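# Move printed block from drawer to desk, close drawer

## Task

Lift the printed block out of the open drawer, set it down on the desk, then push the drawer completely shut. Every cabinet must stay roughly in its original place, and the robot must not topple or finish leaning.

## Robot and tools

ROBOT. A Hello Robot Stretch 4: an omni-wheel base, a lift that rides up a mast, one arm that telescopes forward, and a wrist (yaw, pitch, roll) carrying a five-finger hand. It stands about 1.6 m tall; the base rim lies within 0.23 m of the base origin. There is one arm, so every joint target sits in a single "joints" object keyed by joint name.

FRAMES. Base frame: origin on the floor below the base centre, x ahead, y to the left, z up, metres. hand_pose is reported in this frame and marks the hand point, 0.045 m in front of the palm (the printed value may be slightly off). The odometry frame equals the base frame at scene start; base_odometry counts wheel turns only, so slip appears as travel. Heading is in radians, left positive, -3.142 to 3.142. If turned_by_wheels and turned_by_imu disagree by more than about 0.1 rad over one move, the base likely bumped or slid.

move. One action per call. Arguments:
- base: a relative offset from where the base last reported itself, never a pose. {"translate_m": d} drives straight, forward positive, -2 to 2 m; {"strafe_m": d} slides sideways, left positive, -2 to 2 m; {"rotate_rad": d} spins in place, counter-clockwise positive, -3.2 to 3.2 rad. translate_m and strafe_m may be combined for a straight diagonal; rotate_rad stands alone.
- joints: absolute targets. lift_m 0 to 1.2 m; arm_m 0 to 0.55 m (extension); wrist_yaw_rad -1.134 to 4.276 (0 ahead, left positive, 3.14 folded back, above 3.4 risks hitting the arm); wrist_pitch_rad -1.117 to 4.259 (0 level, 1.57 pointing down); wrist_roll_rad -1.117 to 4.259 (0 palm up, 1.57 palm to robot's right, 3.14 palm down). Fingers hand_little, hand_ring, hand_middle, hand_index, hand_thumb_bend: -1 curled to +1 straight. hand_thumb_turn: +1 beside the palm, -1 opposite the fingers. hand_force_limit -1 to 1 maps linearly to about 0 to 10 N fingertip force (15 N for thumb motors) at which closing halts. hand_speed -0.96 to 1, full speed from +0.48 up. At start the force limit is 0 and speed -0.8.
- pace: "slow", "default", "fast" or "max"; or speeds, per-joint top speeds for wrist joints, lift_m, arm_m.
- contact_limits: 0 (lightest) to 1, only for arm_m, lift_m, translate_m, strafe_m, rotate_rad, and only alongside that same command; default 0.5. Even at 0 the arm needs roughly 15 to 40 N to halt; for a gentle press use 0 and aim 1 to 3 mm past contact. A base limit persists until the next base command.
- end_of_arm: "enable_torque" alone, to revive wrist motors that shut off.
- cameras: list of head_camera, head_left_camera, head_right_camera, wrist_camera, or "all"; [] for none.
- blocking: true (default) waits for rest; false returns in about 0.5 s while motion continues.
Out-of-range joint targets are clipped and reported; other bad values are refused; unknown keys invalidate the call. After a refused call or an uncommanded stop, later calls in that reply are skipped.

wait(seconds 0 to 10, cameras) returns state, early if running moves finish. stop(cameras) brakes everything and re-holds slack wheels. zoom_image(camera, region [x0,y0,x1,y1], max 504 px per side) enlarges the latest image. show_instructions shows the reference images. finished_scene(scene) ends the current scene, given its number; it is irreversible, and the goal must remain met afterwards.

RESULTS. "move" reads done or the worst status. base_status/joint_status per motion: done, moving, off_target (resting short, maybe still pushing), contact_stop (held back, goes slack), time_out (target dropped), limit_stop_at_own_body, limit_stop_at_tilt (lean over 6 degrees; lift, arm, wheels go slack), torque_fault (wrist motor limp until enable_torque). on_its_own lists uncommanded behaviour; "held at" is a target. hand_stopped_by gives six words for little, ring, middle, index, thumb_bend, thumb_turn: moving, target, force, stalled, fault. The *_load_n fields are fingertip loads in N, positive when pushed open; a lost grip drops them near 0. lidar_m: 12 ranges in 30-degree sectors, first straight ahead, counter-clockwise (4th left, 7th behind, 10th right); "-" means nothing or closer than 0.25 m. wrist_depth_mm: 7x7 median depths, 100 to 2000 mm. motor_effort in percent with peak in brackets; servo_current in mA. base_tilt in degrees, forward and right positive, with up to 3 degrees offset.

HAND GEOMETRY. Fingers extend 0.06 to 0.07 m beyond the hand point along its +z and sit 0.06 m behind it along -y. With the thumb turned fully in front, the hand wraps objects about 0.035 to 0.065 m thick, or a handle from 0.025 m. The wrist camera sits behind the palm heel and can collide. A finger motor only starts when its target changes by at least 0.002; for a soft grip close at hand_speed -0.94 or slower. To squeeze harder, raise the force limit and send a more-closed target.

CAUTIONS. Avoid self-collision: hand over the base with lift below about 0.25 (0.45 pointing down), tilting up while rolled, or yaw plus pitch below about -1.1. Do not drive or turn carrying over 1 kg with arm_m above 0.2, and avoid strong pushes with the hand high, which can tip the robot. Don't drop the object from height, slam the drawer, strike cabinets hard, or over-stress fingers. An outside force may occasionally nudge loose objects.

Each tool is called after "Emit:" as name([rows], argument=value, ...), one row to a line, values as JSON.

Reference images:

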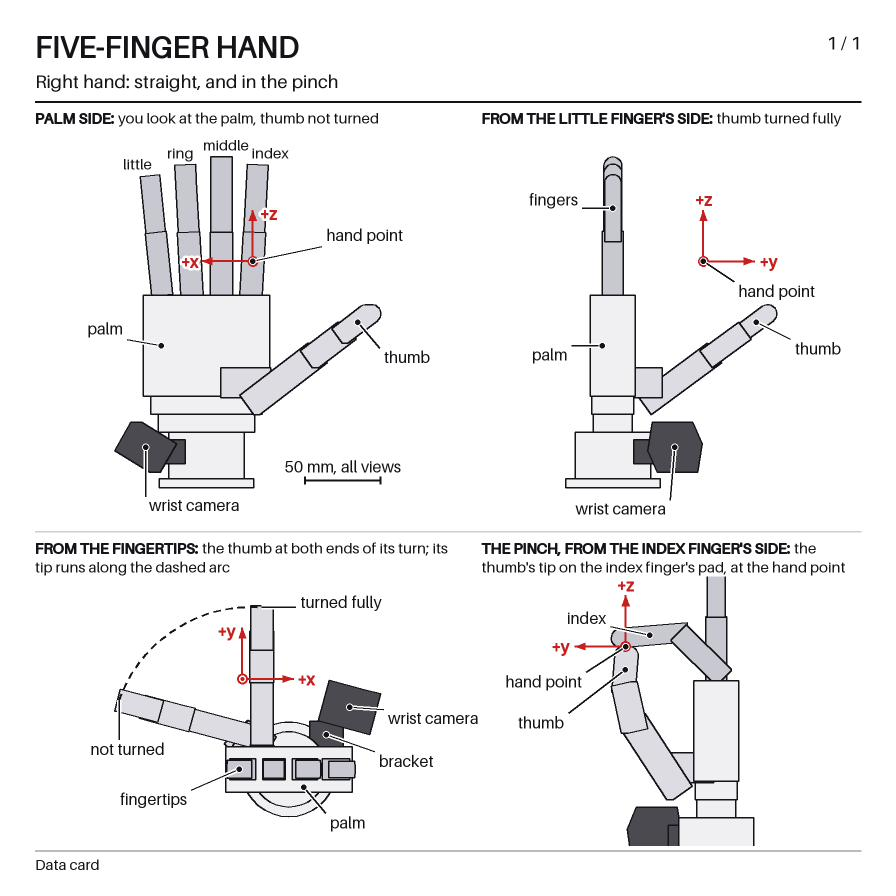

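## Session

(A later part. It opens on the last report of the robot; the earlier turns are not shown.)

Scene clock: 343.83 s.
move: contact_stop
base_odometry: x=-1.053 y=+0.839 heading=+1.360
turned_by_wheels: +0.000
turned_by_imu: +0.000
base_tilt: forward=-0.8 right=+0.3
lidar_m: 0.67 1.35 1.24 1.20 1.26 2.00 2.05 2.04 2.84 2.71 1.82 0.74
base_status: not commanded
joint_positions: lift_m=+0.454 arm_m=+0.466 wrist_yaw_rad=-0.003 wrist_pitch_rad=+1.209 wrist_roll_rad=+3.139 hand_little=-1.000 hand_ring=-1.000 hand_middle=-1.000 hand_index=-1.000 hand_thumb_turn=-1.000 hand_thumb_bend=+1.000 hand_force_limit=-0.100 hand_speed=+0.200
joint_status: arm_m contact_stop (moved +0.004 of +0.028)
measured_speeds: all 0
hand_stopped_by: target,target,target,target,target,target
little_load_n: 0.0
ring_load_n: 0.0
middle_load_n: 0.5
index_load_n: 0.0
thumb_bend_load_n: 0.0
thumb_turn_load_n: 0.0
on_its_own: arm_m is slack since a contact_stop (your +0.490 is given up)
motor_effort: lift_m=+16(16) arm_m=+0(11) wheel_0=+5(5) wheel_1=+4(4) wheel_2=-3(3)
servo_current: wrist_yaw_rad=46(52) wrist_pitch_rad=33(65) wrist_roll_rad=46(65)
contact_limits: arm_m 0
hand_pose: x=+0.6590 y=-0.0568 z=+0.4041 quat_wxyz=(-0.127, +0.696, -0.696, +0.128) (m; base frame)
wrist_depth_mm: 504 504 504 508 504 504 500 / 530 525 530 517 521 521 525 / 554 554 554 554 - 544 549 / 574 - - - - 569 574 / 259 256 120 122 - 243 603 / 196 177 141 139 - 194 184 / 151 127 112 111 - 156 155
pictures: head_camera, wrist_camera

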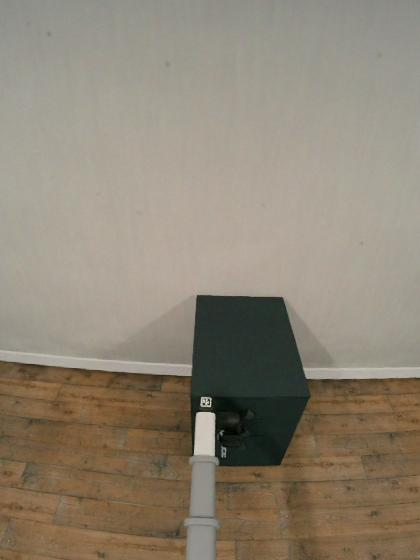

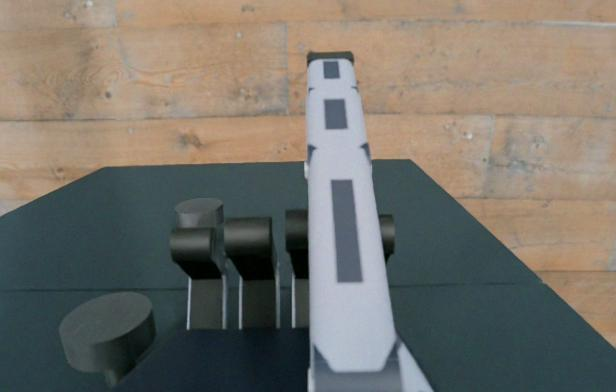

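Emit:
move(joints={"arm_m": 0.25})

Emit:
move(joints={"arm_m": 0.0, "wrist_pitch_rad": 0.3, "hand_thumb_turn": 1}, cameras=["all"])

Emit:
zoom_image(camera="head_camera", region=[170, 380, 330, 480])

Emit:
zoom_image(camera="wrist_camera", region=[112, 0, 616, 250])

Scene clock: 350.63 s.
move: done
base_odometry: x=-1.053 y=+0.839 heading=+1.360
turned_by_wheels: +0.000
turned_by_imu: +0.000
base_tilt: forward=-0.8 right=+0.3
lidar_m: 0.68 1.36 1.26 1.19 1.26 2.05 2.05 2.03 2.84 2.70 1.84 0.74
base_status: not commanded
joint_positions: lift_m=+0.454 arm_m=+0.250 wrist_yaw_rad=-0.003 wrist_pitch_rad=+1.204 wrist_roll_rad=+3.139 hand_little=-1.000 hand_ring=-1.000 hand_middle=-1.000 hand_index=-1.000 hand_thumb_turn=-1.000 hand_thumb_bend=+1.000 hand_force_limit=-0.100 hand_speed=+0.200
joint_status: all done
measured_speeds: all 0
hand_stopped_by: target,target,target,target,target,target
little_load_n: 0.0
ring_load_n: 0.0
middle_load_n: 0.0
index_load_n: 0.0
thumb_bend_load_n: 0.0
thumb_turn_load_n: 0.0
motor_effort: lift_m=+16(16) arm_m=-6(10) wheel_0=+5(5) wheel_1=+4(4) wheel_2=-3(3)
servo_current: wrist_yaw_rad=46(59) wrist_pitch_rad=33(52) wrist_roll_rad=46(65)
hand_pose: x=+0.4441 y=-0.0568 z=+0.4042 quat_wxyz=(-0.128, +0.695, -0.695, +0.129) (m; base frame)
wrist_depth_mm: 508 508 504 504 500 504 500 / 530 530 530 517 521 525 525 / 554 559 559 554 - 554 549 / 585 585 585 574 - 580 580 / 621 621 121 122 - 615 615 / 654 647 141 139 - 640 654 / 691 - 112 111 - - 683
pictures: none

Scene clock: 352.50 s.
move: done
base_odometry: x=-1.053 y=+0.839 heading=+1.360
turned_by_wheels: +0.000
turned_by_imu: +0.000
base_tilt: forward=-0.8 right=+0.3
lidar_m: 0.69 1.34 1.24 1.19 1.24 2.02 2.07 2.04 2.84 2.69 1.85 0.72
base_status: not commanded
joint_positions: lift_m=+0.454 arm_m=+0.003 wrist_yaw_rad=-0.003 wrist_pitch_rad=+0.311 wrist_roll_rad=+3.139 hand_little=-1.000 hand_ring=-1.000 hand_middle=-1.000 hand_index=-1.000 hand_thumb_turn=+1.000 hand_thumb_bend=+1.000 hand_force_limit=-0.100 hand_speed=+0.200
joint_status: all done
joint sent to its limit — arm_m, lower limit.
measured_speeds: all 0
hand_stopped_by: target,target,target,target,target,target
little_load_n: 0.0
ring_load_n: 0.5
middle_load_n: 0.0
index_load_n: 0.0
thumb_bend_load_n: 0.0
thumb_turn_load_n: 0.0
motor_effort: lift_m=+16(16) arm_m=-6(10) wheel_0=+5(5) wheel_1=+4(4) wheel_2=-3(3)
servo_current: wrist_yaw_rad=52(52) wrist_pitch_rad=52(182) wrist_roll_rad=52(72)
hand_pose: x=+0.3657 y=-0.0573 z=+0.5074 quat_wxyz=(-0.415, +0.571, -0.571, +0.418) (m; base frame)
wrist_depth_mm: 723 699 699 707 707 732 732 / 891 854 - - 866 904 904 / 1078 1025 - - 1060 1118 1098 / - 539 535 535 530 - - / - 512 120 122 110 - - / - 488 141 140 139 - - / - 466 112 111 - - -
pictures: head_camera, head_left_camera, head_right_camera, wrist_camera

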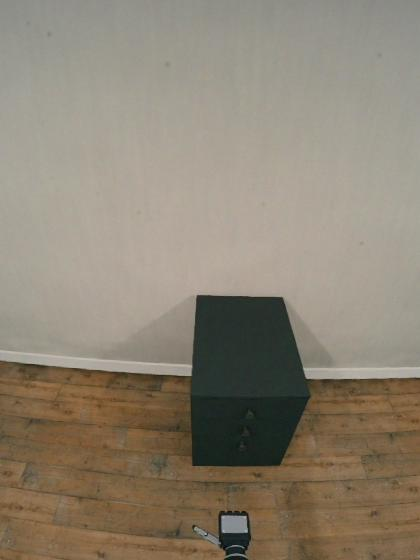

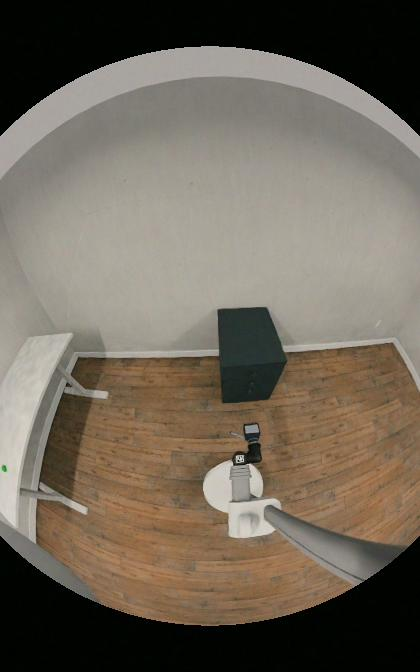

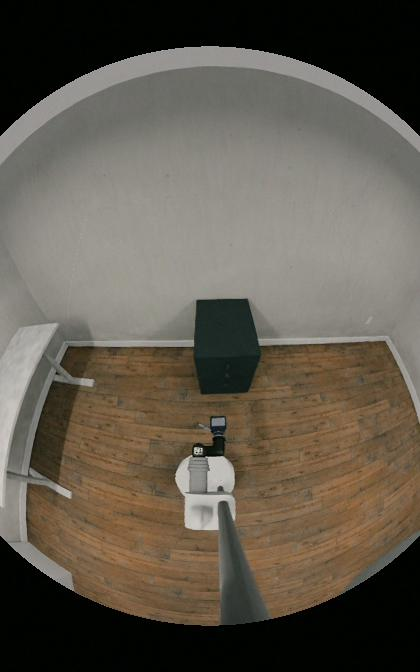

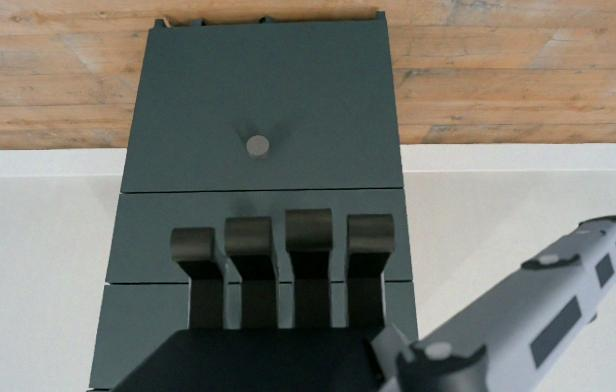

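Scaled by 3.150 from the camera's 420x560 image, which has a finer 1200x1600 frame.

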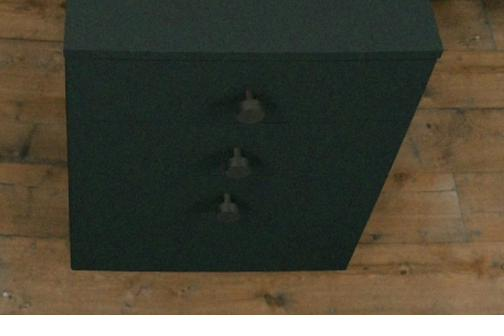

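Scaled by 1.000.

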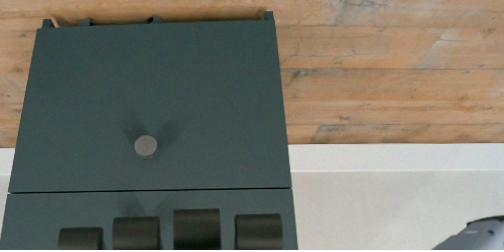

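Emit:
zoom_image(camera="head_camera", region=[265, 385, 325, 470])

Emit:
zoom_image(camera="head_camera", region=[180, 385, 240, 470])

Emit:
zoom_image(camera="wrist_camera", region=[360, 130, 480, 330])

Scaled by 5.929 from the camera's 420x560 image, which has a finer 1200x1600 frame.

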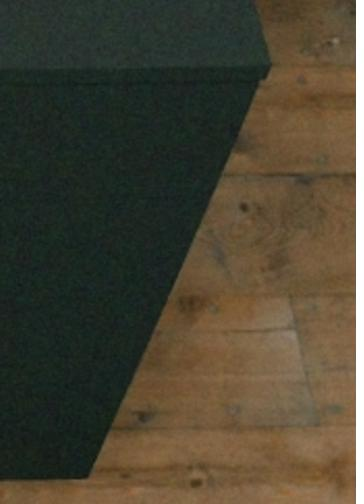

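Scaled by 5.929 from the camera's 420x560 image, which has a finer 1200x1600 frame.

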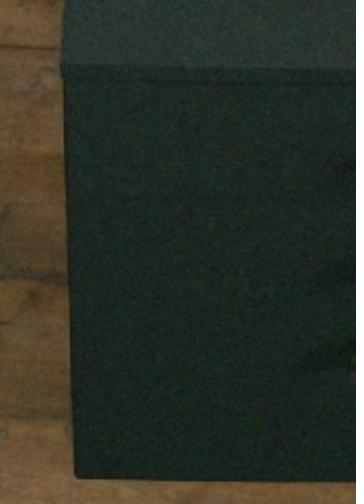

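Scaled by 2.520.

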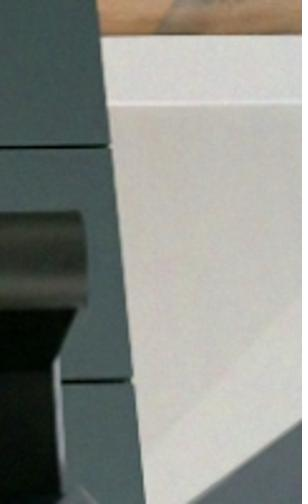

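Emit:
finished_scene(scene=1)

The scene is finished: the task was done.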